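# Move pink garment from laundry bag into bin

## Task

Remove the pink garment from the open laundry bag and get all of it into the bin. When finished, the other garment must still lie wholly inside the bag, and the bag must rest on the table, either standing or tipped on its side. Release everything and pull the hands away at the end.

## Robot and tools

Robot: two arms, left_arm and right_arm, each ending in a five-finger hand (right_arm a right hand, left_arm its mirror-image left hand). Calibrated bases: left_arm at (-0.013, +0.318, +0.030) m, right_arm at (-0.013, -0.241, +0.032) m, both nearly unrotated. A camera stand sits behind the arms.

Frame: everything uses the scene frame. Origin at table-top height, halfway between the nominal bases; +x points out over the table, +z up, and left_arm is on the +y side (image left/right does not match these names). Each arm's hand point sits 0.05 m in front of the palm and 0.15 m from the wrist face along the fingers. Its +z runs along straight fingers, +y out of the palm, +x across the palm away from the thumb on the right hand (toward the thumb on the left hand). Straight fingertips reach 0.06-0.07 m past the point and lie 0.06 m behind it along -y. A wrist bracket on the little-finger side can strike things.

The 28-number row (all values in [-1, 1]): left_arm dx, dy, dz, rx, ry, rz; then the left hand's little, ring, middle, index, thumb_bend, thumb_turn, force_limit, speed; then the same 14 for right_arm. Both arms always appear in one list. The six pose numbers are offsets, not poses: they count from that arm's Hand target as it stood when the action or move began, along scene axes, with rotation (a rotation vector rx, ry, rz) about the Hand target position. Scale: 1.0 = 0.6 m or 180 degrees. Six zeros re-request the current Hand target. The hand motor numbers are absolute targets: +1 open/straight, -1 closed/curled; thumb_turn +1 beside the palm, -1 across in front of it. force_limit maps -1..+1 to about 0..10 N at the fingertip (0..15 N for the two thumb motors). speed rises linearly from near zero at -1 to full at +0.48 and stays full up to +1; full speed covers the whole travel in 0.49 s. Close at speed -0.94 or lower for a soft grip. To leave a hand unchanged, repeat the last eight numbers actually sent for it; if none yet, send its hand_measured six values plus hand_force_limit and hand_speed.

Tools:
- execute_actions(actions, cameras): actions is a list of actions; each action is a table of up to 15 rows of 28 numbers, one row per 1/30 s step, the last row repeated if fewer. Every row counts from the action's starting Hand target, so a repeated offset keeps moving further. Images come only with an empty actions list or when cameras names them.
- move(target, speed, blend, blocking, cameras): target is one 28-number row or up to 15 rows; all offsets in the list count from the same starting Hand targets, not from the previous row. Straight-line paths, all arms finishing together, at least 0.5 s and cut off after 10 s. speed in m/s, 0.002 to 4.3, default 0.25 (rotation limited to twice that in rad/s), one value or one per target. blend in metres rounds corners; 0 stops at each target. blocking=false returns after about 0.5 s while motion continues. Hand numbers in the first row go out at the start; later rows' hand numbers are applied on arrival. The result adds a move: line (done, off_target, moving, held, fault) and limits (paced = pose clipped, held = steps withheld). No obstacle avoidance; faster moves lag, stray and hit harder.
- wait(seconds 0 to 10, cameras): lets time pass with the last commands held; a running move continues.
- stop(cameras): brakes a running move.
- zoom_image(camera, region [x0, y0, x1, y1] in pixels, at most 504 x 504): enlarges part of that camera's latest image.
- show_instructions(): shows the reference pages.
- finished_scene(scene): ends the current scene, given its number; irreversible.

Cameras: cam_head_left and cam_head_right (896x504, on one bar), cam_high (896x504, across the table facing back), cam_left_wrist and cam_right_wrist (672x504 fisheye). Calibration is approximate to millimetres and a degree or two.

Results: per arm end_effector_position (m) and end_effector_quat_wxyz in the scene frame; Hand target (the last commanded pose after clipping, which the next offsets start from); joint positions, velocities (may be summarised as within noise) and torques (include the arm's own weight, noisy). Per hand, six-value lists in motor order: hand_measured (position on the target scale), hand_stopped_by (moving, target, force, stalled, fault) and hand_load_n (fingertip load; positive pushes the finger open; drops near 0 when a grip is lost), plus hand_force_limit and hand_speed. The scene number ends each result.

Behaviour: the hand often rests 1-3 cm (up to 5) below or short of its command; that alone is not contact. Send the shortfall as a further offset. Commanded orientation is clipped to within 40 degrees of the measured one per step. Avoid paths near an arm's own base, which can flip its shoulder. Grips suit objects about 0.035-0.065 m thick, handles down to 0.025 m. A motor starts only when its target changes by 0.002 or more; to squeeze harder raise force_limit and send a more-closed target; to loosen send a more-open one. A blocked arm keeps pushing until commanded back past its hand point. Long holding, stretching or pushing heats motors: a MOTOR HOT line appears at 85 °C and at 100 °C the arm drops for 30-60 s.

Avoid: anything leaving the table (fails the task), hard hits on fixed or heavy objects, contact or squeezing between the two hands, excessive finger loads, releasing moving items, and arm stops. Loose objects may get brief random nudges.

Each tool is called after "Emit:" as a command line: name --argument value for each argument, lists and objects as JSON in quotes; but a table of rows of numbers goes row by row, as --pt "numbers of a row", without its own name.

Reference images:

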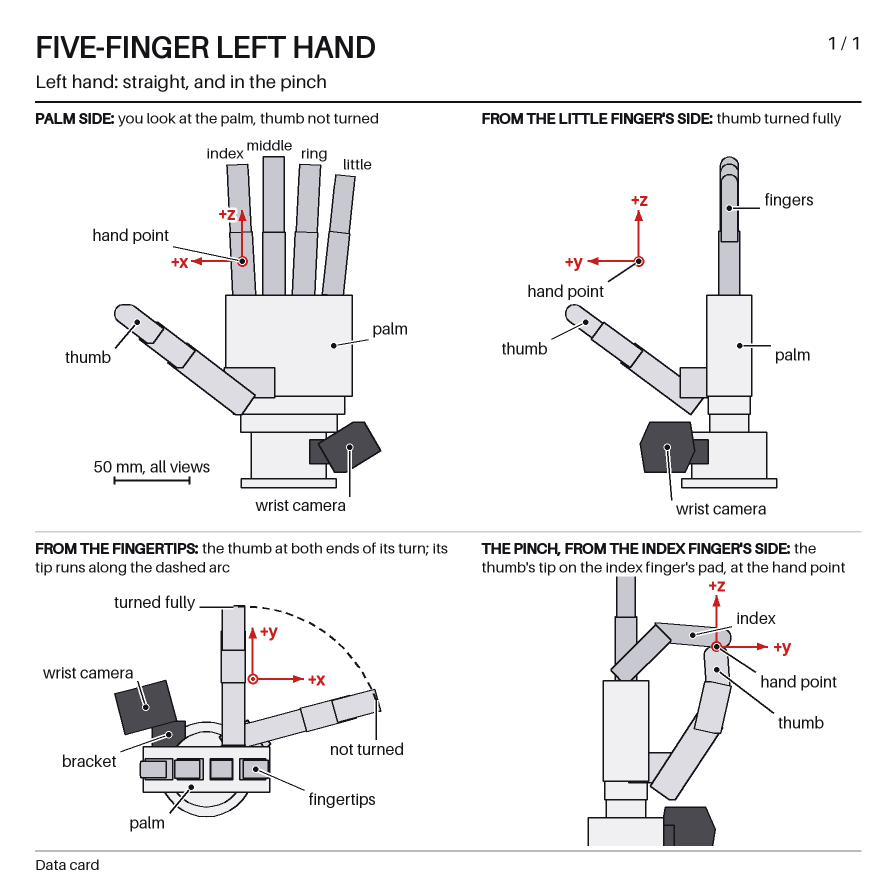

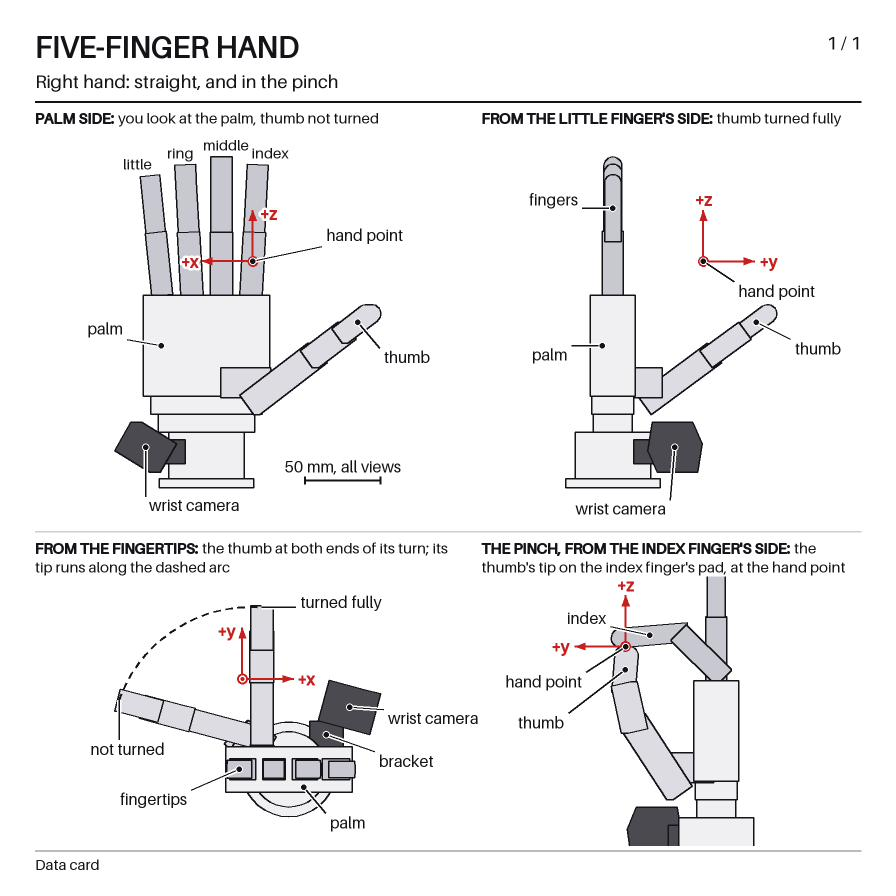

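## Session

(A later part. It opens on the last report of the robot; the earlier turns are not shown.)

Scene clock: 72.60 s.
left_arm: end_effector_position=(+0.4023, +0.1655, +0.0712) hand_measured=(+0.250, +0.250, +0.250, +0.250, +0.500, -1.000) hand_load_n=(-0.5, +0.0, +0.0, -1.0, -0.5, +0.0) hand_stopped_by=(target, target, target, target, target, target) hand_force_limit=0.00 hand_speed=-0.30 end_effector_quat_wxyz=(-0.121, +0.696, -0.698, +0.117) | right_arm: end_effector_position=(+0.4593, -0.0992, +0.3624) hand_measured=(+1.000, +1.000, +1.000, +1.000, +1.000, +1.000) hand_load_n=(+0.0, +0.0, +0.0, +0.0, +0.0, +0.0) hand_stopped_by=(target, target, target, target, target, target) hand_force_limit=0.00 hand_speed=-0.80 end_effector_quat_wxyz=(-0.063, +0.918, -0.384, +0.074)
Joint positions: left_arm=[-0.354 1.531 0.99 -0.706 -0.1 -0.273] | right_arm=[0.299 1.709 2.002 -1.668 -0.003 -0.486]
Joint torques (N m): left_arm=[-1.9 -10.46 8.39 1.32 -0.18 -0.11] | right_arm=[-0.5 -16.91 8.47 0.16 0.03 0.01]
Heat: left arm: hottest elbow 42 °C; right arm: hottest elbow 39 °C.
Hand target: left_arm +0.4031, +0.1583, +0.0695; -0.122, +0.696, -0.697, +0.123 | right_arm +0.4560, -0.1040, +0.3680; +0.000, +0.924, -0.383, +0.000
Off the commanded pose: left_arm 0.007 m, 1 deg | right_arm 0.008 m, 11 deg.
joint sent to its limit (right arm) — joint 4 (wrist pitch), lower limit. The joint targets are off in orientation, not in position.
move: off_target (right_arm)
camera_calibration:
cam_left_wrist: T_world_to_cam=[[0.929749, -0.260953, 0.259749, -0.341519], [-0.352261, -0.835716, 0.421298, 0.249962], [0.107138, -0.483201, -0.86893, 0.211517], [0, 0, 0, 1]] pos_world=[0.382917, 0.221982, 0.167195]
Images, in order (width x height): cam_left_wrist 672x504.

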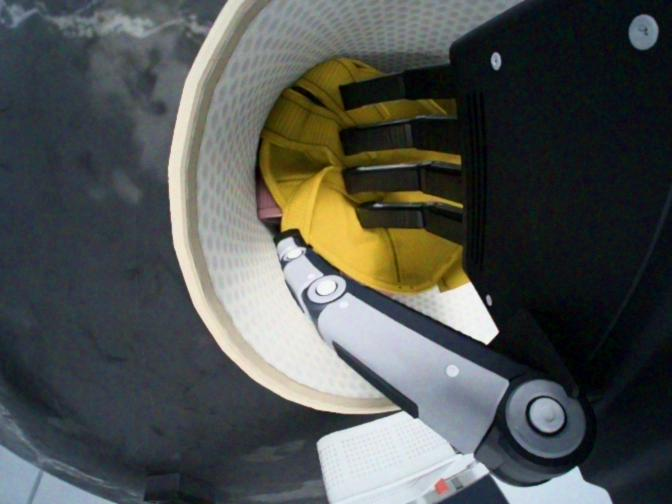

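Emit:
move --target '[0,0,0,0,0,0,-0.2,-0.2,-0.2,-0.2,0.2,-1,0,-0.5,0,0,0,0,0,0,1,1,1,1,1,1,0,-0.8]' --cameras '["cam_left_wrist"]' --speed 0.08

Emit:
zoom_image --camera "cam_left_wrist" --region '[180, 50, 480, 290]'

Scene clock: 73.60 s.
left_arm: end_effector_position=(+0.4006, +0.1662, +0.0695) hand_measured=(-0.200, -0.200, -0.200, -0.200, +0.200, -1.000) hand_load_n=(+0.0, +0.0, +0.0, +0.0, +0.0, +0.0) hand_stopped_by=(target, target, target, target, target, target) hand_force_limit=0.00 hand_speed=-0.50 end_effector_quat_wxyz=(-0.120, +0.696, -0.698, +0.116) | right_arm: end_effector_position=(+0.4593, -0.0992, +0.3624) hand_measured=(+1.000, +1.000, +1.000, +1.000, +1.000, +1.000) hand_load_n=(+0.0, +0.0, +0.0, -0.5, +0.0, +0.0) hand_stopped_by=(target, target, target, target, target, target) hand_force_limit=0.00 hand_speed=-0.80 end_effector_quat_wxyz=(-0.063, +0.918, -0.384, +0.074)
Joint positions: left_arm=[-0.354 1.531 0.985 -0.705 -0.101 -0.274] | right_arm=[0.299 1.709 2.002 -1.668 -0.003 -0.486]
Joint torques (N m): left_arm=[-2.14 -10.75 8.77 1.4 -0.16 -0.14] | right_arm=[-0.44 -16.91 8.49 0.16 0.03 0.01]
Heat: left arm: hottest elbow 42 °C; right arm: hottest elbow 39 °C.
Hand target: left_arm +0.4032, +0.1583, +0.0695; -0.122, +0.696, -0.696, +0.123 | right_arm +0.4560, -0.1040, +0.3680; +0.000, +0.924, -0.383, +0.000
Off the commanded pose: left_arm 0.008 m, 1 deg | right_arm 0.008 m, 11 deg.
joint sent to its limit (right arm) — joint 4 (wrist pitch), lower limit. The joint targets are off in orientation, not in position.
move: off_target (right_arm)
camera_calibration:
cam_left_wrist: T_world_to_cam=[[0.930591, -0.260837, 0.256835, -0.339432], [-0.350673, -0.836507, 0.421051, 0.250139], [0.105018, -0.481892, -0.869915, 0.211211], [0, 0, 0, 1]] pos_world=[0.381409, 0.222487, 0.165592]
Images, in order (width x height): cam_left_wrist 672x504.

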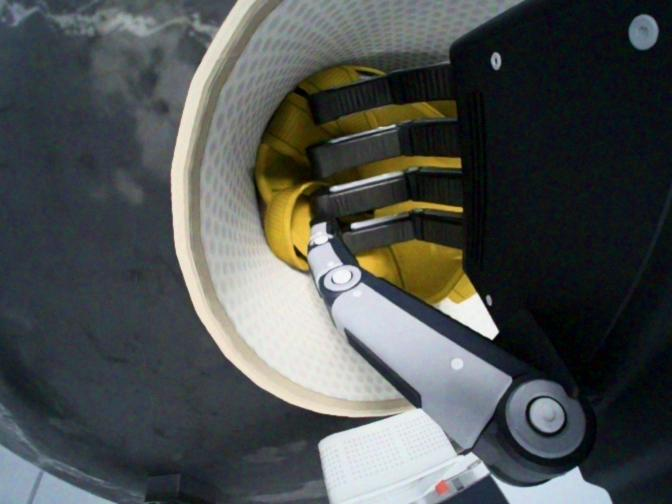

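Scaled by 1.680 from the camera's 672x504 image, which has a finer 960x720 frame.

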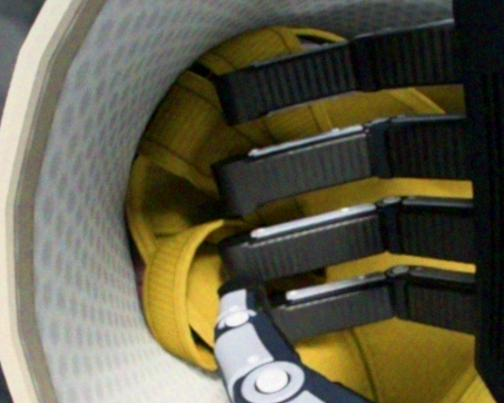

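Emit:
move --target '[0,0,-0.01,0,0,0,-0.55,-0.55,-0.55,-0.55,-0.05,-1,0,-0.5,0,0,0,0,0,0,1,1,1,1,1,1,0,-0.8]' --cameras '["cam_left_wrist","cam_high"]' --speed 0.08

Emit:
zoom_image --camera "cam_left_wrist" --region '[180, 50, 480, 290]'

Scene clock: 74.73 s.
left_arm: end_effector_position=(+0.4008, +0.1661, +0.0672) hand_measured=(-0.550, -0.550, -0.264, -0.286, +0.162, -1.000) hand_load_n=(+0.0, +0.0, +17.0, +4.0, +11.5, -2.0) hand_stopped_by=(target, target, force, force, force, target) hand_force_limit=0.00 hand_speed=-0.50 end_effector_quat_wxyz=(-0.122, +0.696, -0.698, +0.118) | right_arm: end_effector_position=(+0.4593, -0.0992, +0.3624) hand_measured=(+1.000, +1.000, +1.000, +1.000, +1.000, +1.000) hand_load_n=(+0.0, +0.0, +0.0, -0.5, +0.0, +0.0) hand_stopped_by=(target, target, target, target, target, target) hand_force_limit=0.00 hand_speed=-0.80 end_effector_quat_wxyz=(-0.063, +0.918, -0.384, +0.074)
Joint positions: left_arm=[-0.354 1.531 0.977 -0.691 -0.101 -0.274] | right_arm=[0.299 1.709 2.002 -1.668 -0.003 -0.486]
Joint torques (N m): left_arm=[-2.08 -9.88 8.77 1.65 -0.15 -0.11] | right_arm=[-0.5 -16.91 8.5 0.17 0.03 0.01]
Heat: left arm: hottest elbow 42 °C; right arm: hottest elbow 39 °C.
Hand target: left_arm +0.4031, +0.1584, +0.0635; -0.122, +0.696, -0.696, +0.123 | right_arm +0.4560, -0.1040, +0.3680; +0.000, +0.924, -0.383, +0.000
Off the commanded pose: left_arm 0.009 m, 1 deg | right_arm 0.008 m, 11 deg.
joint sent to its limit (right arm) — joint 4 (wrist pitch), lower limit. The joint targets are off in orientation, not in position.
move: off_target (right_arm)
camera_calibration:
cam_left_wrist: T_world_to_cam=[[0.929077, -0.260338, 0.262755, -0.338913], [-0.353105, -0.835788, 0.420446, 0.252043], [0.110149, -0.483406, -0.868438, 0.207401], [0, 0, 0, 1]] pos_world=[0.381029, 0.222681, 0.163196]
Images, in order (width x height): cam_high 896x504, cam_left_wrist 672x504.

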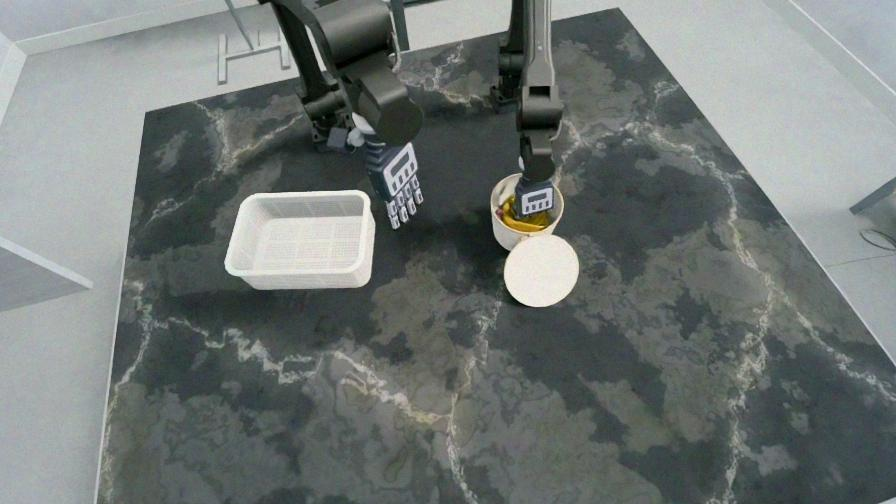

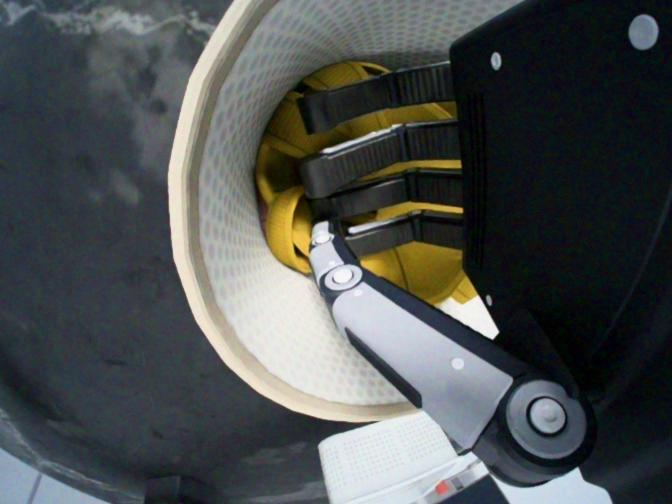

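Scaled by 1.680 from the camera's 672x504 image, which has a finer 960x720 frame.

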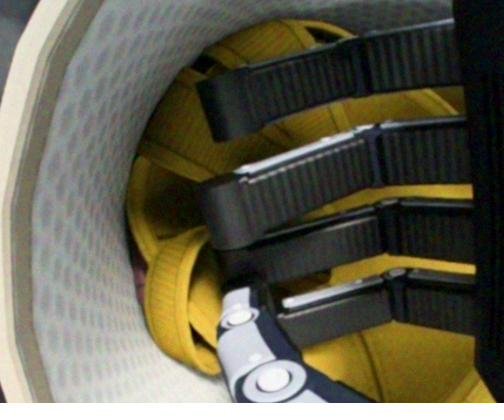

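Emit:
move --target '[0,0,0.06,0,0,0,-0.55,-0.55,-0.255,-0.55,-0.05,-1,0,-0.8,0,0,0,0,0,0,1,1,1,1,1,1,0,-0.8]' --cameras '["cam_left_wrist","cam_high"]' --speed 0.08

Emit:
zoom_image --camera "cam_left_wrist" --region '[180, 50, 480, 290]'

Scene clock: 76.17 s.
left_arm: end_effector_position=(+0.3874, +0.1701, +0.0776) hand_measured=(-0.550, -0.550, -0.252, -0.286, +0.162, -1.000) hand_load_n=(+0.0, +0.0, +9.0, +4.5, +9.5, -3.0) hand_stopped_by=(target, target, force, force, force, target) hand_force_limit=0.00 hand_speed=-0.80 end_effector_quat_wxyz=(-0.113, +0.697, -0.700, +0.102) | right_arm: end_effector_position=(+0.4593, -0.0992, +0.3624) hand_measured=(+1.000, +1.000, +1.000, +1.000, +1.000, +1.000) hand_load_n=(+0.0, +0.0, +0.0, +0.0, +0.0, +0.0) hand_stopped_by=(target, target, target, target, target, target) hand_force_limit=0.00 hand_speed=-0.80 end_effector_quat_wxyz=(-0.063, +0.918, -0.384, +0.074)
Joint positions: left_arm=[-0.354 1.505 0.983 -0.759 -0.101 -0.274] | right_arm=[0.299 1.709 2.002 -1.668 -0.003 -0.486]
Joint torques (N m): left_arm=[-1.79 -11.69 12.74 -0.03 -0.14 -0.11] | right_arm=[-0.5 -16.91 8.47 0.16 0.03 0]
Heat: left arm: hottest elbow 42 °C; right arm: hottest elbow 39 °C.
Hand target: left_arm +0.4031, +0.1584, +0.0994; -0.122, +0.696, -0.696, +0.123 | right_arm +0.4560, -0.1040, +0.3680; +0.000, +0.924, -0.383, +0.000
Off the commanded pose: left_arm 0.029 m, 3 deg | right_arm 0.008 m, 11 deg.
joint sent to its limit (right arm) — joint 4 (wrist pitch), lower limit. The joint targets are off in orientation, not in position.
move: off_target (left_arm, right_arm)
camera_calibration:
cam_left_wrist: T_world_to_cam=[[0.937772, -0.262919, 0.22684, -0.328247], [-0.338105, -0.840265, 0.42384, 0.240942], [0.0791697, -0.474161, -0.876871, 0.23086], [0, 0, 0, 1]] pos_world=[0.371007, 0.225617, 0.174774]
Images, in order (width x height): cam_high 896x504, cam_left_wrist 672x504.

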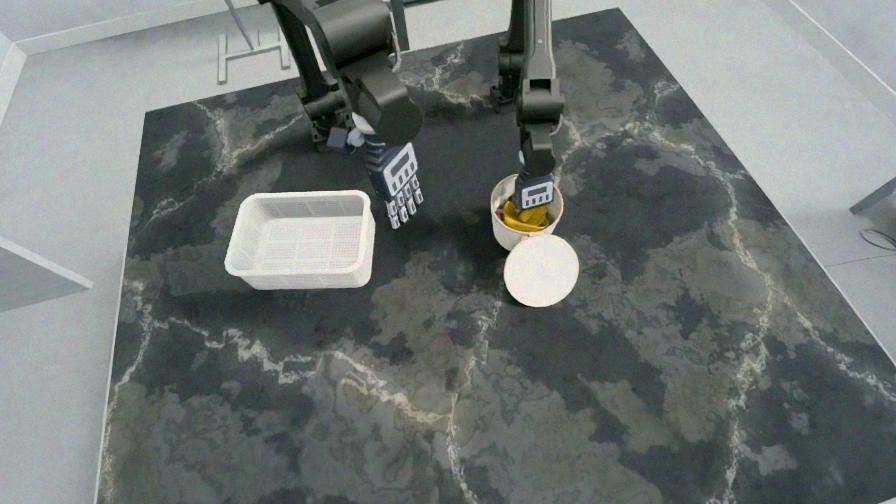

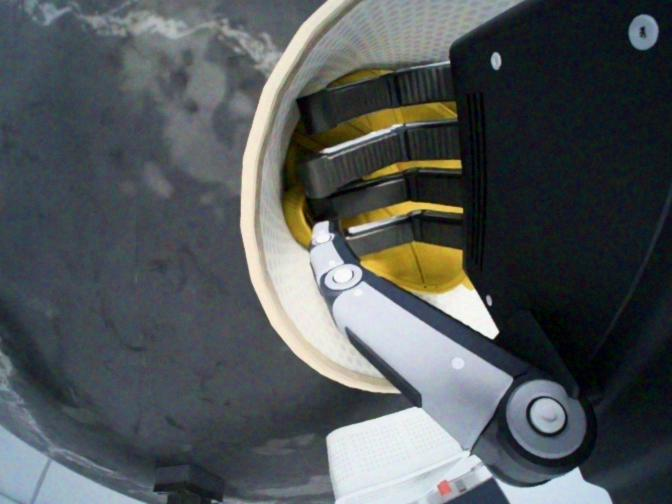

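Scaled by 1.680 from the camera's 672x504 image, which has a finer 960x720 frame.

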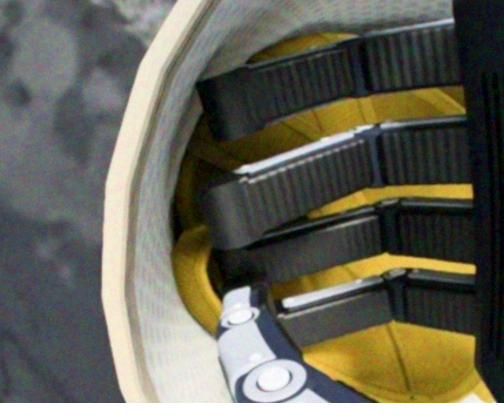

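Emit:
move --target '[0.02,0,0.06,0,0,0,-0.55,-0.55,-0.255,-0.55,-0.05,-1,0,-0.8,0,0,0,0,0,0,1,1,1,1,1,1,0,-0.8]' --cameras '["cam_left_wrist","cam_high","cam_head_right"]' --speed 0.08

Emit:
zoom_image --camera "cam_left_wrist" --region '[180, 50, 480, 290]'

Emit:
zoom_image --camera "cam_head_right" --region '[320, 140, 420, 290]'

Scene clock: 77.70 s.
left_arm: end_effector_position=(+0.3998, +0.1664, +0.1131) hand_measured=(-0.550, -0.550, -0.252, -0.286, +0.162, -1.000) hand_load_n=(+0.0, +0.0, +9.5, +5.0, +10.0, -3.0) hand_stopped_by=(target, target, force, force, force, target) hand_force_limit=0.00 hand_speed=-0.80 end_effector_quat_wxyz=(-0.113, +0.697, -0.700, +0.103) | right_arm: end_effector_position=(+0.4593, -0.0992, +0.3624) hand_measured=(+1.000, +1.000, +1.000, +1.000, +1.000, +1.000) hand_load_n=(+0.0, +0.0, +0.0, +0.0, +0.0, +0.0) hand_stopped_by=(target, target, target, target, target, target) hand_force_limit=0.00 hand_speed=-0.80 end_effector_quat_wxyz=(-0.063, +0.918, -0.384, +0.074)
Joint positions: left_arm=[-0.354 1.492 1.072 -0.861 -0.101 -0.274] | right_arm=[0.299 1.709 2.002 -1.668 -0.003 -0.486]
Joint torques (N m): left_arm=[-0.73 -12.16 13.27 -0.08 -0.07 -0.02] | right_arm=[-0.56 -16.91 8.49 0.17 0.04 0.01]
Heat: left arm: hottest elbow 42 °C; right arm: hottest elbow 39 °C.
Hand target: left_arm +0.4152, +0.1583, +0.1356; -0.123, +0.696, -0.696, +0.123 | right_arm +0.4560, -0.1040, +0.3680; +0.000, +0.924, -0.383, +0.000
Off the commanded pose: left_arm 0.028 m, 3 deg | right_arm 0.008 m, 11 deg.
joint sent to its limit (right arm) — joint 4 (wrist pitch), lower limit. The joint targets are off in orientation, not in position.
move: off_target (left_arm, right_arm)
camera_calibration:
cam_left_wrist: T_world_to_cam=[[0.937509, -0.262874, 0.227979, -0.348937], [-0.338598, -0.840166, 0.423642, 0.227197], [0.0801755, -0.474361, -0.876672, 0.25879], [0, 0, 0, 1]] pos_world=[0.383311, 0.221917, 0.210174]
Images, in order (width x height): cam_head_right 896x504, cam_high 896x504, cam_left_wrist 672x504.

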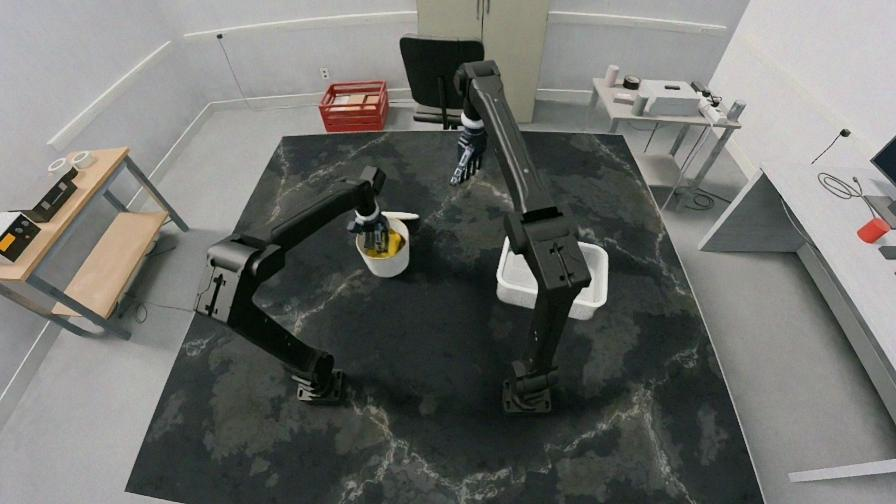

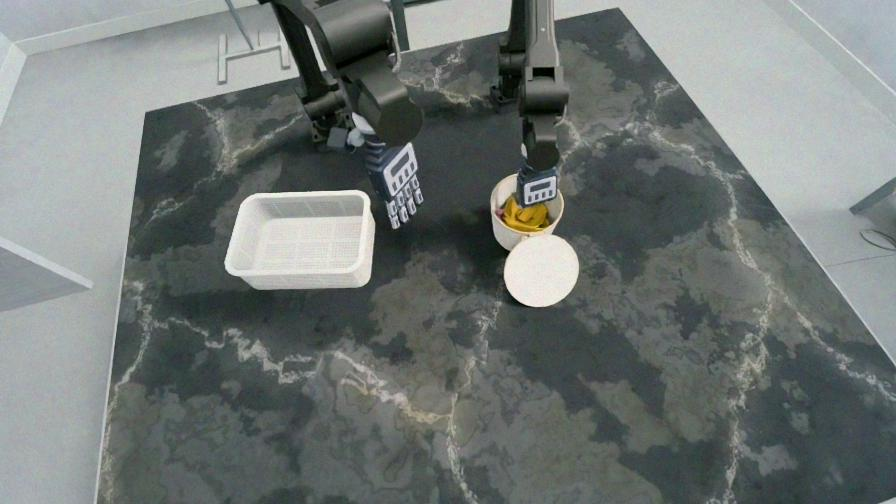

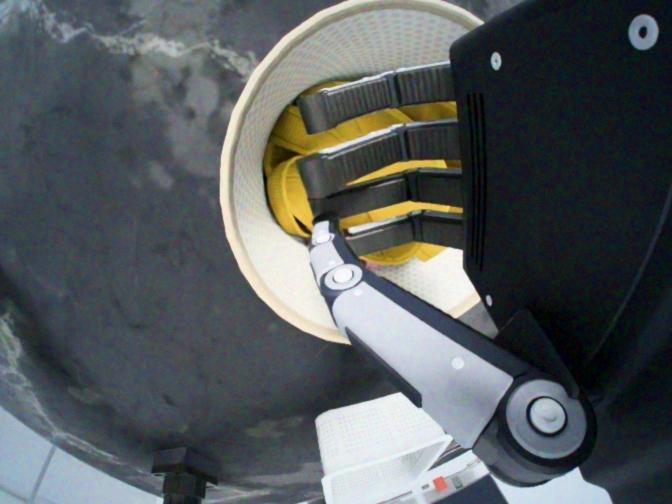

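Scaled by 1.680 from the camera's 672x504 image, which has a finer 960x720 frame.

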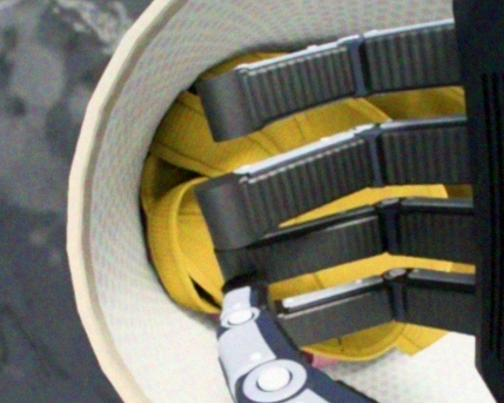

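Scaled by 3.360 from the camera's 896x504 image, which has a finer 1280x720 frame.

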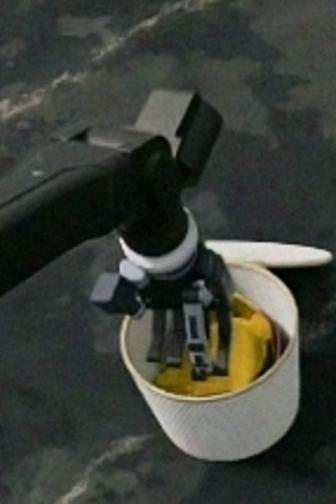

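Emit:
move --target '[0.02,0.0,0.12,0,0,0,-0.55,-0.55,-0.255,-0.55,-0.05,-1,0,-0.8,0,0,0,0,0,0,1,1,1,1,1,1,0,-0.8]' --cameras '["cam_left_wrist","cam_high","cam_head_right"]' --speed 0.08

Emit:
zoom_image --camera "cam_left_wrist" --region '[180, 50, 480, 290]'

Emit:
zoom_image --camera "cam_head_right" --region '[320, 140, 420, 290]'

Scene clock: 79.67 s.
left_arm: end_effector_position=(+0.4135, +0.1621, +0.1818) hand_measured=(-0.550, -0.550, -0.252, -0.286, +0.162, -1.000) hand_load_n=(+0.0, +0.0, +9.5, +5.0, +10.0, -3.0) hand_stopped_by=(target, target, force, force, force, target) hand_force_limit=0.00 hand_speed=-0.80 end_effector_quat_wxyz=(-0.112, +0.697, -0.701, +0.101) | right_arm: end_effector_position=(+0.4593, -0.0992, +0.3624) hand_measured=(+1.000, +1.000, +1.000, +1.000, +1.000, +1.000) hand_load_n=(+0.0, +0.0, +0.0, +0.0, +0.0, +0.0) hand_stopped_by=(target, target, target, target, target, target) hand_force_limit=0.00 hand_speed=-0.80 end_effector_quat_wxyz=(-0.063, +0.918, -0.384, +0.074)
Joint positions: left_arm=[-0.354 1.472 1.241 -1.054 -0.1 -0.274] | right_arm=[0.299 1.709 2.002 -1.668 -0.003 -0.486]
Joint torques (N m): left_arm=[-0.79 -12.57 14.38 0.25 0 0.03] | right_arm=[-0.5 -16.85 8.49 0.14 0.03 0.01]
Heat: left arm: hottest elbow 43 °C; right arm: hottest elbow 39 °C.
Hand target: left_arm +0.4272, +0.1583, +0.2076; -0.122, +0.696, -0.696, +0.123 | right_arm +0.4560, -0.1040, +0.3680; +0.000, +0.924, -0.383, +0.000
Off the commanded pose: left_arm 0.029 m, 3 deg | right_arm 0.008 m, 11 deg.
joint sent to its limit (right arm) — joint 4 (wrist pitch), lower limit. The joint targets are off in orientation, not in position.
move: off_target (left_arm, right_arm)
camera_calibration:
cam_left_wrist: T_world_to_cam=[[0.938394, -0.263213, 0.223908, -0.378193], [-0.337024, -0.840272, 0.424686, 0.198348], [0.0763606, -0.473985, -0.877216, 0.317514], [0, 0, 0, 1]] pos_world=[0.397497, 0.217618, 0.278973]
Images, in order (width x height): cam_head_right 896x504, cam_high 896x504, cam_left_wrist 672x504.

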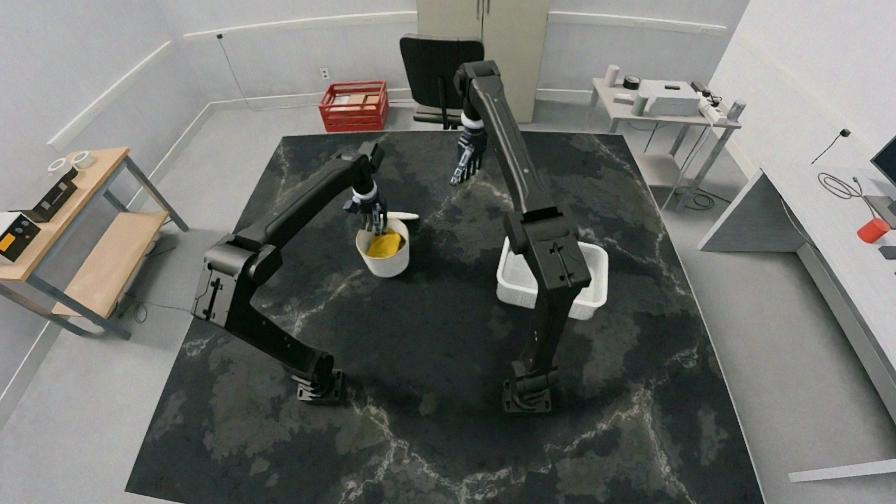

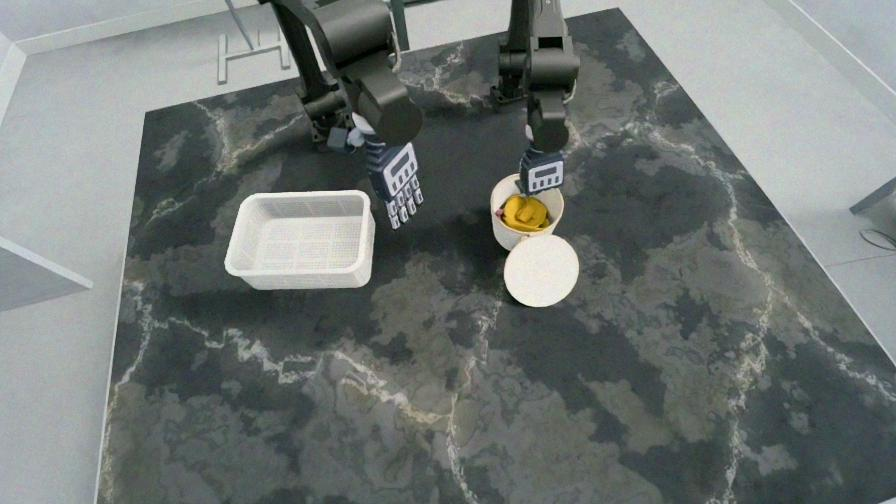

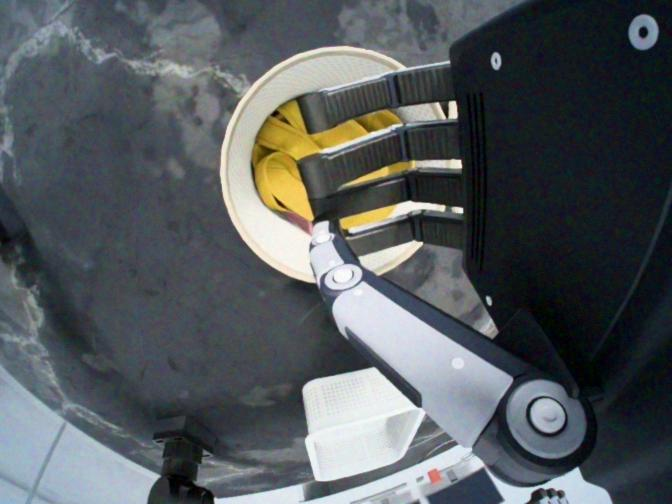

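Scaled by 1.680 from the camera's 672x504 image, which has a finer 960x720 frame.

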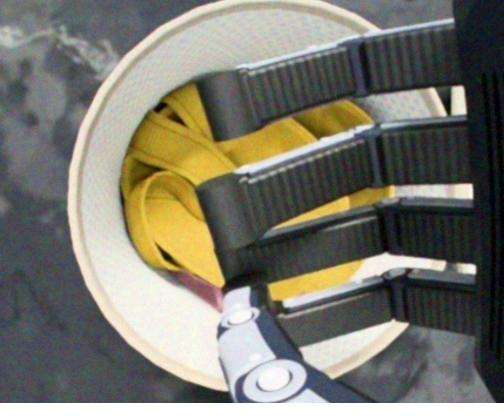

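Scaled by 3.360 from the camera's 896x504 image, which has a finer 1280x720 frame.

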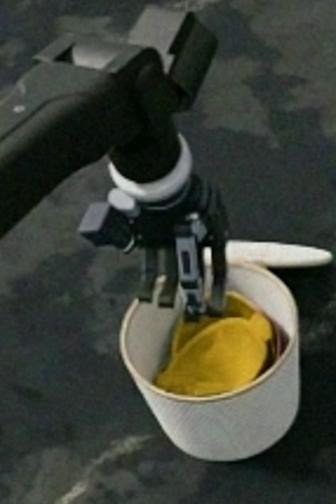

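Emit:
move --target '[-0.032,0.003,-0.179,0,-0.072,0,-0.1,-0.1,-0.1,-0.1,0.7,-1,0,0,0,0,0,0,0,0,1,1,1,1,1,1,0,-0.8]' --cameras '["cam_left_wrist","cam_high"]' --speed 0.12

Emit:
zoom_image --camera "cam_left_wrist" --region '[180, 50, 480, 290]'

Emit:
zoom_image --camera "cam_high" --region '[470, 120, 610, 290]'

Scene clock: 83.70 s.
left_arm: end_effector_position=(+0.4035, +0.1683, +0.0913) hand_measured=(-0.100, -0.100, -0.100, -0.100, +0.700, -1.000) hand_load_n=(+0.0, +0.0, +0.0, +0.0, +0.0, +0.0) hand_stopped_by=(target, target, target, target, target, target) hand_force_limit=0.00 hand_speed=0.00 end_effector_quat_wxyz=(-0.193, +0.682, -0.681, +0.183) | right_arm: end_effector_position=(+0.4593, -0.0992, +0.3624) hand_measured=(+1.000, +1.000, +1.000, +1.000, +1.000, +1.000) hand_load_n=(+0.0, +0.0, -0.5, +0.0, +0.0, +0.0) hand_stopped_by=(target, target, target, target, target, target) hand_force_limit=0.00 hand_speed=-0.80 end_effector_quat_wxyz=(-0.063, +0.918, -0.384, +0.074)
Joint positions: left_arm=[-0.381 1.391 0.866 -0.533 -0.176 -0.274] | right_arm=[0.299 1.709 2.002 -1.668 -0.003 -0.486]
Joint torques (N m): left_arm=[-2.2 -9.93 9.17 2.09 -0.21 -0.05] | right_arm=[-0.5 -16.91 8.49 0.16 0.03 0.01]
Heat: left arm: hottest elbow 43 °C; right arm: hottest elbow 39 °C.
Hand target: left_arm +0.4079, +0.1602, +0.1001; -0.200, +0.678, -0.678, +0.200 | right_arm +0.4560, -0.1040, +0.3680; +0.000, +0.924, -0.383, +0.000
Off the commanded pose: left_arm 0.013 m, 2 deg | right_arm 0.008 m, 11 deg.
joint sent to its limit (right arm) — joint 4 (wrist pitch), lower limit. The joint targets are off in orientation, not in position.
move: off_target (left_arm, right_arm)
camera_calibration:
cam_left_wrist: T_world_to_cam=[[0.860187, -0.260389, 0.438494, -0.335353], [-0.425431, -0.840532, 0.335432, 0.282416], [0.281225, -0.475083, -0.833792, 0.15546], [0, 0, 0, 1]] pos_world=[0.364895, 0.223914, 0.18194]
Images, in order (width x height): cam_high 896x504, cam_left_wrist 672x504.

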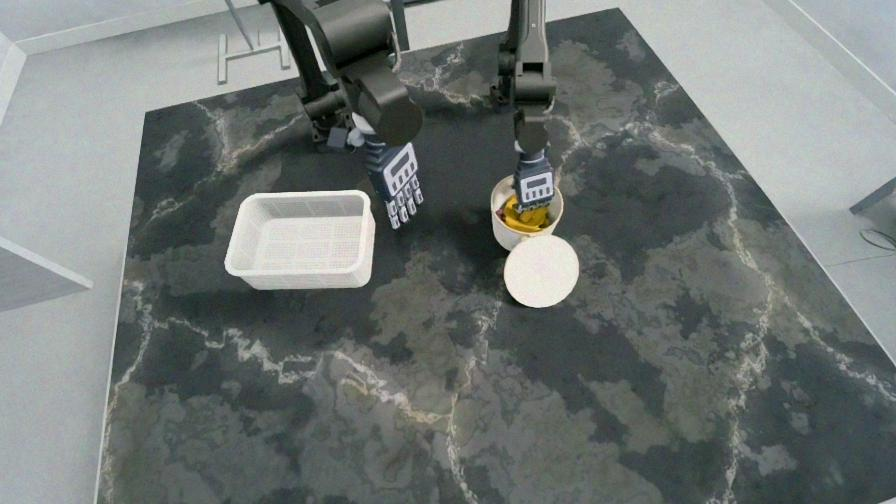

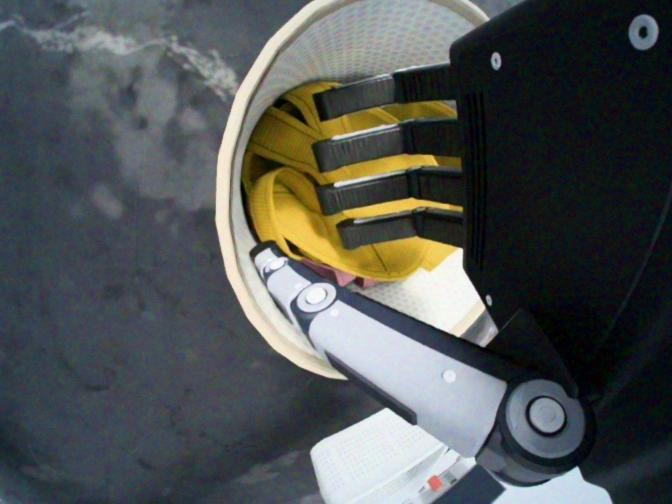

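Scaled by 1.680 from the camera's 672x504 image, which has a finer 960x720 frame.

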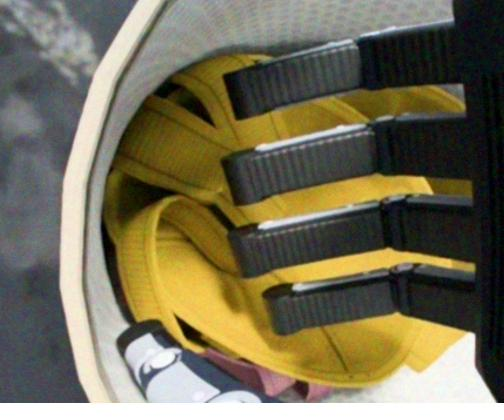

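Scaled by 2.965 from the camera's 896x504 image, which has a finer 1280x720 frame.

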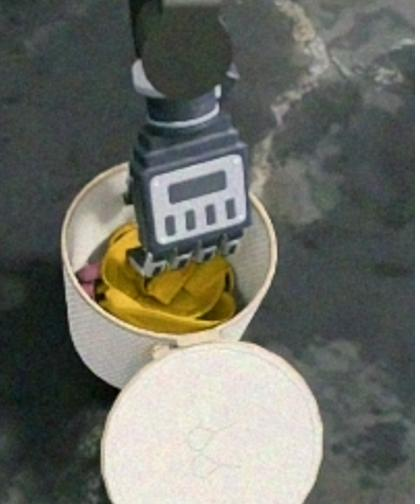

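Emit:
move --target '[0.005,-0.005,-0.06,0,0,0,-0.1,-0.1,-0.1,-0.1,0.7,-1,0,0,0,0,0,0,0,0,1,1,1,1,1,1,0,-0.8]' --cameras '["cam_left_wrist","cam_head_right"]' --speed 0.06

Emit:
zoom_image --camera "cam_left_wrist" --region '[180, 50, 480, 290]'

Emit:
zoom_image --camera "cam_head_right" --region '[320, 140, 420, 290]'

Scene clock: 85.23 s.
left_arm: end_effector_position=(+0.4072, +0.1656, +0.0656) hand_measured=(-0.100, -0.100, -0.100, -0.100, +0.700, -1.000) hand_load_n=(+0.0, +0.0, +0.0, +0.0, +0.0, +0.0) hand_stopped_by=(target, target, target, target, target, target) hand_force_limit=0.00 hand_speed=0.00 end_effector_quat_wxyz=(-0.199, +0.679, -0.680, +0.193) | right_arm: end_effector_position=(+0.4593, -0.0992, +0.3624) hand_measured=(+1.000, +1.000, +1.000, +1.000, +1.000, +1.000) hand_load_n=(+0.0, +0.0, +0.0, +0.0, +0.0, +0.0) hand_stopped_by=(target, target, target, target, target, target) hand_force_limit=0.00 hand_speed=-0.80 end_effector_quat_wxyz=(-0.063, +0.918, -0.384, +0.074)
Joint positions: left_arm=[-0.386 1.432 0.821 -0.424 -0.179 -0.274] | right_arm=[0.299 1.709 2.002 -1.668 -0.003 -0.486]
Joint torques (N m): left_arm=[-1.79 -8.76 9.01 2.19 -0.22 -0.09] | right_arm=[-0.44 -16.85 8.5 0.16 0.03 0.01]
Heat: left arm: hottest elbow 43 °C; right arm: hottest elbow 39 °C.
Hand target: left_arm +0.4109, +0.1572, +0.0642; -0.200, +0.678, -0.678, +0.201 | right_arm +0.4560, -0.1040, +0.3680; +0.000, +0.924, -0.383, +0.000
Off the commanded pose: left_arm 0.009 m, 1 deg | right_arm 0.008 m, 11 deg.
joint sent to its limit (right arm) — joint 4 (wrist pitch), lower limit. The joint targets are off in orientation, not in position.
move: off_target (right_arm)
camera_calibration:
cam_left_wrist: T_world_to_cam=[[0.84911, -0.260842, 0.459319, -0.324778], [-0.435618, -0.837605, 0.329629, 0.29438], [0.298746, -0.479979, -0.824846, 0.124665], [0, 0, 0, 1]] pos_world=[0.366767, 0.221695, 0.15497]
Images, in order (width x height): cam_head_right 896x504, cam_left_wrist 672x504.

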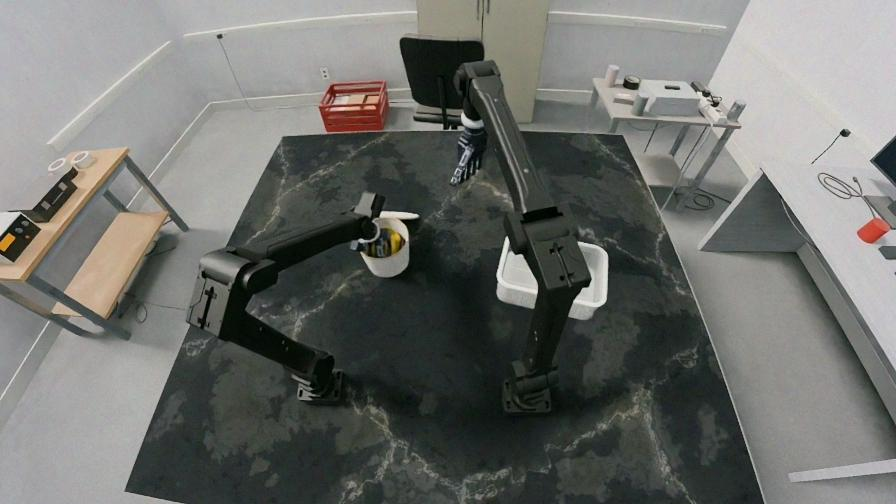

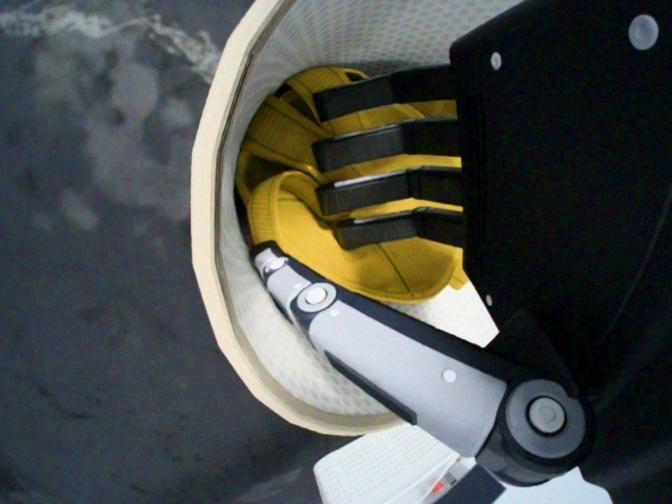

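Scaled by 1.680 from the camera's 672x504 image, which has a finer 960x720 frame.

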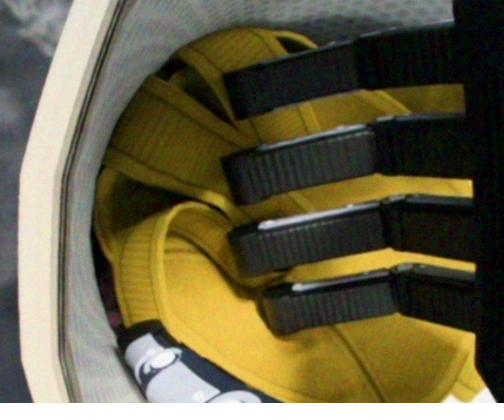

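Scaled by 3.360 from the camera's 896x504 image, which has a finer 1280x720 frame.

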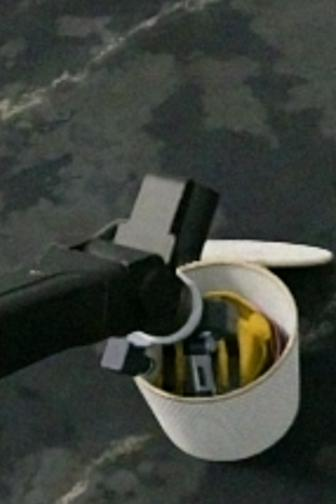

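Emit:
move --pt "0.0 0 -0.03 0 0 0 -0.1 -0.1 -0.1 -0.1 0.7 -1 0 -0.3 0 0 0 0 0 0 1 1 1 1 1 1 0 -0.8" --pt "0.0 0 -0.03 0 0 0 -0.3 -0.3 -0.3 -0.3 0.3 -1 -0.4 -0.7 0 0 0 0 0 0 1 1 1 1 1 1 0 -0.8" --cameras '["cam_left_wrist"]' --speed 0.06

Emit:
zoom_image --camera "cam_left_wrist" --region '[180, 50, 480, 290]'

Scene clock: 87.43 s.
left_arm: end_effector_position=(+0.4089, +0.1652, +0.0497) hand_measured=(-0.300, -0.300, -0.300, -0.300, +0.404, -1.000) hand_load_n=(+0.0, +0.0, +2.5, +0.5, +5.0, +0.0) hand_stopped_by=(target, target, target, target, force, target) hand_force_limit=-0.40 hand_speed=-0.70 end_effector_quat_wxyz=(-0.201, +0.679, -0.679, +0.195) | right_arm: end_effector_position=(+0.4593, -0.0992, +0.3624) hand_measured=(+1.000, +1.000, +1.000, +1.000, +1.000, +1.000) hand_load_n=(+0.0, +0.0, +0.0, +0.0, +0.0, +0.0) hand_stopped_by=(target, target, target, target, target, target) hand_force_limit=0.00 hand_speed=-0.80 end_effector_quat_wxyz=(-0.063, +0.918, -0.384, +0.074)
Joint positions: left_arm=[-0.386 1.463 0.8 -0.366 -0.18 -0.274] | right_arm=[0.299 1.709 2.002 -1.668 -0.003 -0.486]
Joint torques (N m): left_arm=[-2.2 -8 8.29 2.03 -0.17 -0.11] | right_arm=[-0.44 -16.91 8.51 0.14 0.03 0.01]
Heat: left arm: hottest elbow 43 °C; right arm: hottest elbow 39 °C.
Hand target: left_arm +0.4109, +0.1572, +0.0460; -0.200, +0.678, -0.678, +0.200 | right_arm +0.4560, -0.1040, +0.3680; +0.000, +0.924, -0.383, +0.000
Off the commanded pose: left_arm 0.009 m, 1 deg | right_arm 0.008 m, 11 deg.
joint sent to its limit (right arm) — joint 4 (wrist pitch), lower limit. The joint targets are off in orientation, not in position.
move: off_target (right_arm)
camera_calibration:
cam_left_wrist: T_world_to_cam=[[0.846271, -0.259821, 0.4651, -0.318377], [-0.437239, -0.837511, 0.327714, 0.300844], [0.30438, -0.480695, -0.822366, 0.108701], [0, 0, 0, 1]] pos_world=[0.367888, 0.221492, 0.138879]
Images, in order (width x height): cam_left_wrist 672x504.

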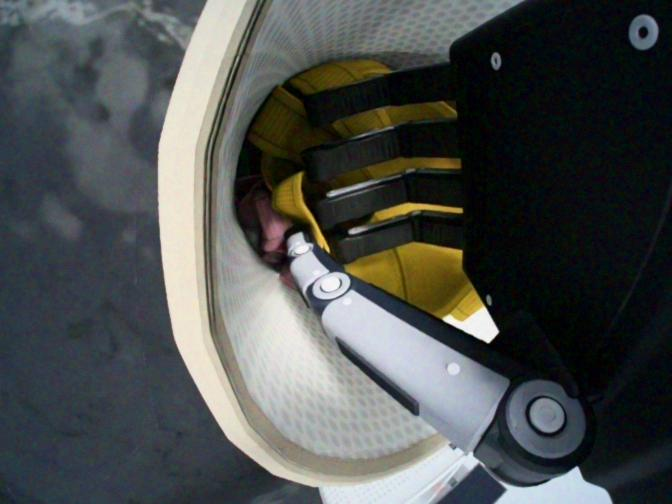

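Scaled by 1.680 from the camera's 672x504 image, which has a finer 960x720 frame.

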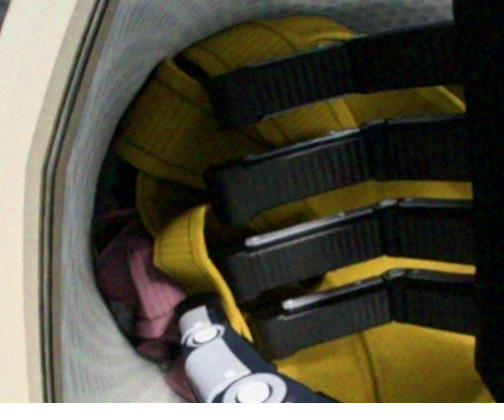

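Emit:
move --target '[0.0,0,0,0,0,0,-0.5,-0.5,-0.5,-0.5,-0.1,-1,-0.1,-0.85,0,0,0,0,0,0,1,1,1,1,1,1,0,-0.8]' --cameras '["cam_left_wrist"]' --speed 0.06

Emit:
zoom_image --camera "cam_left_wrist" --region '[180, 50, 480, 290]'

Scene clock: 88.50 s.
left_arm: end_effector_position=(+0.4090, +0.1654, +0.0497) hand_measured=(-0.500, -0.500, -0.312, -0.500, +0.402, -1.000) hand_load_n=(+0.0, +0.0, +3.0, +1.5, +8.0, +0.5) hand_stopped_by=(target, target, force, target, force, target) hand_force_limit=-0.10 hand_speed=-0.85 end_effector_quat_wxyz=(-0.201, +0.679, -0.679, +0.195) | right_arm: end_effector_position=(+0.4593, -0.0992, +0.3624) hand_measured=(+1.000, +1.000, +1.000, +1.000, +1.000, +1.000) hand_load_n=(+0.0, +0.0, +0.0, +0.0, +0.0, +0.0) hand_stopped_by=(target, target, target, target, target, target) hand_force_limit=0.00 hand_speed=-0.80 end_effector_quat_wxyz=(-0.063, +0.918, -0.384, +0.074)
Joint positions: left_arm=[-0.386 1.463 0.8 -0.366 -0.181 -0.274] | right_arm=[0.299 1.709 2.002 -1.668 -0.003 -0.486]
Joint torques (N m): left_arm=[-1.73 -8.18 8.55 2.06 -0.14 -0.08] | right_arm=[-0.5 -16.91 8.5 0.16 0.03 0.01]
Heat: left arm: hottest elbow 43 °C; right arm: hottest elbow 39 °C.
Hand target: left_arm +0.4109, +0.1572, +0.0460; -0.200, +0.678, -0.678, +0.200 | right_arm +0.4560, -0.1040, +0.3680; +0.000, +0.924, -0.383, +0.000
Off the commanded pose: left_arm 0.009 m, 1 deg | right_arm 0.008 m, 11 deg.
joint sent to its limit (right arm) — joint 4 (wrist pitch), lower limit. The joint targets are off in orientation, not in position.
move: off_target (right_arm)
camera_calibration:
cam_left_wrist: T_world_to_cam=[[0.846279, -0.259712, 0.465147, -0.318411], [-0.436946, -0.837889, 0.327141, 0.300902], [0.304779, -0.480096, -0.822567, 0.10845], [0, 0, 0, 1]] pos_world=[0.367889, 0.221494, 0.138878]
Images, in order (width x height): cam_left_wrist 672x504.

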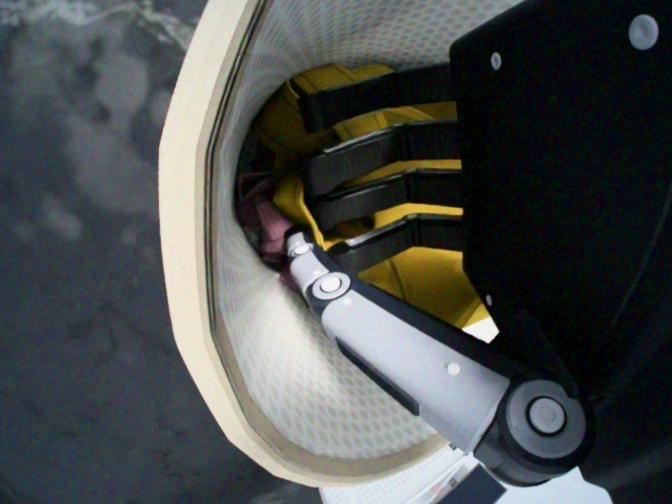

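Scaled by 1.680 from the camera's 672x504 image, which has a finer 960x720 frame.

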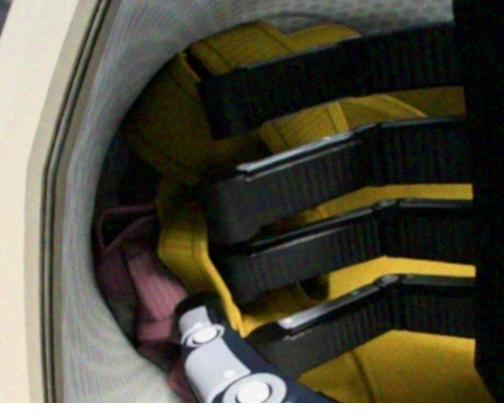

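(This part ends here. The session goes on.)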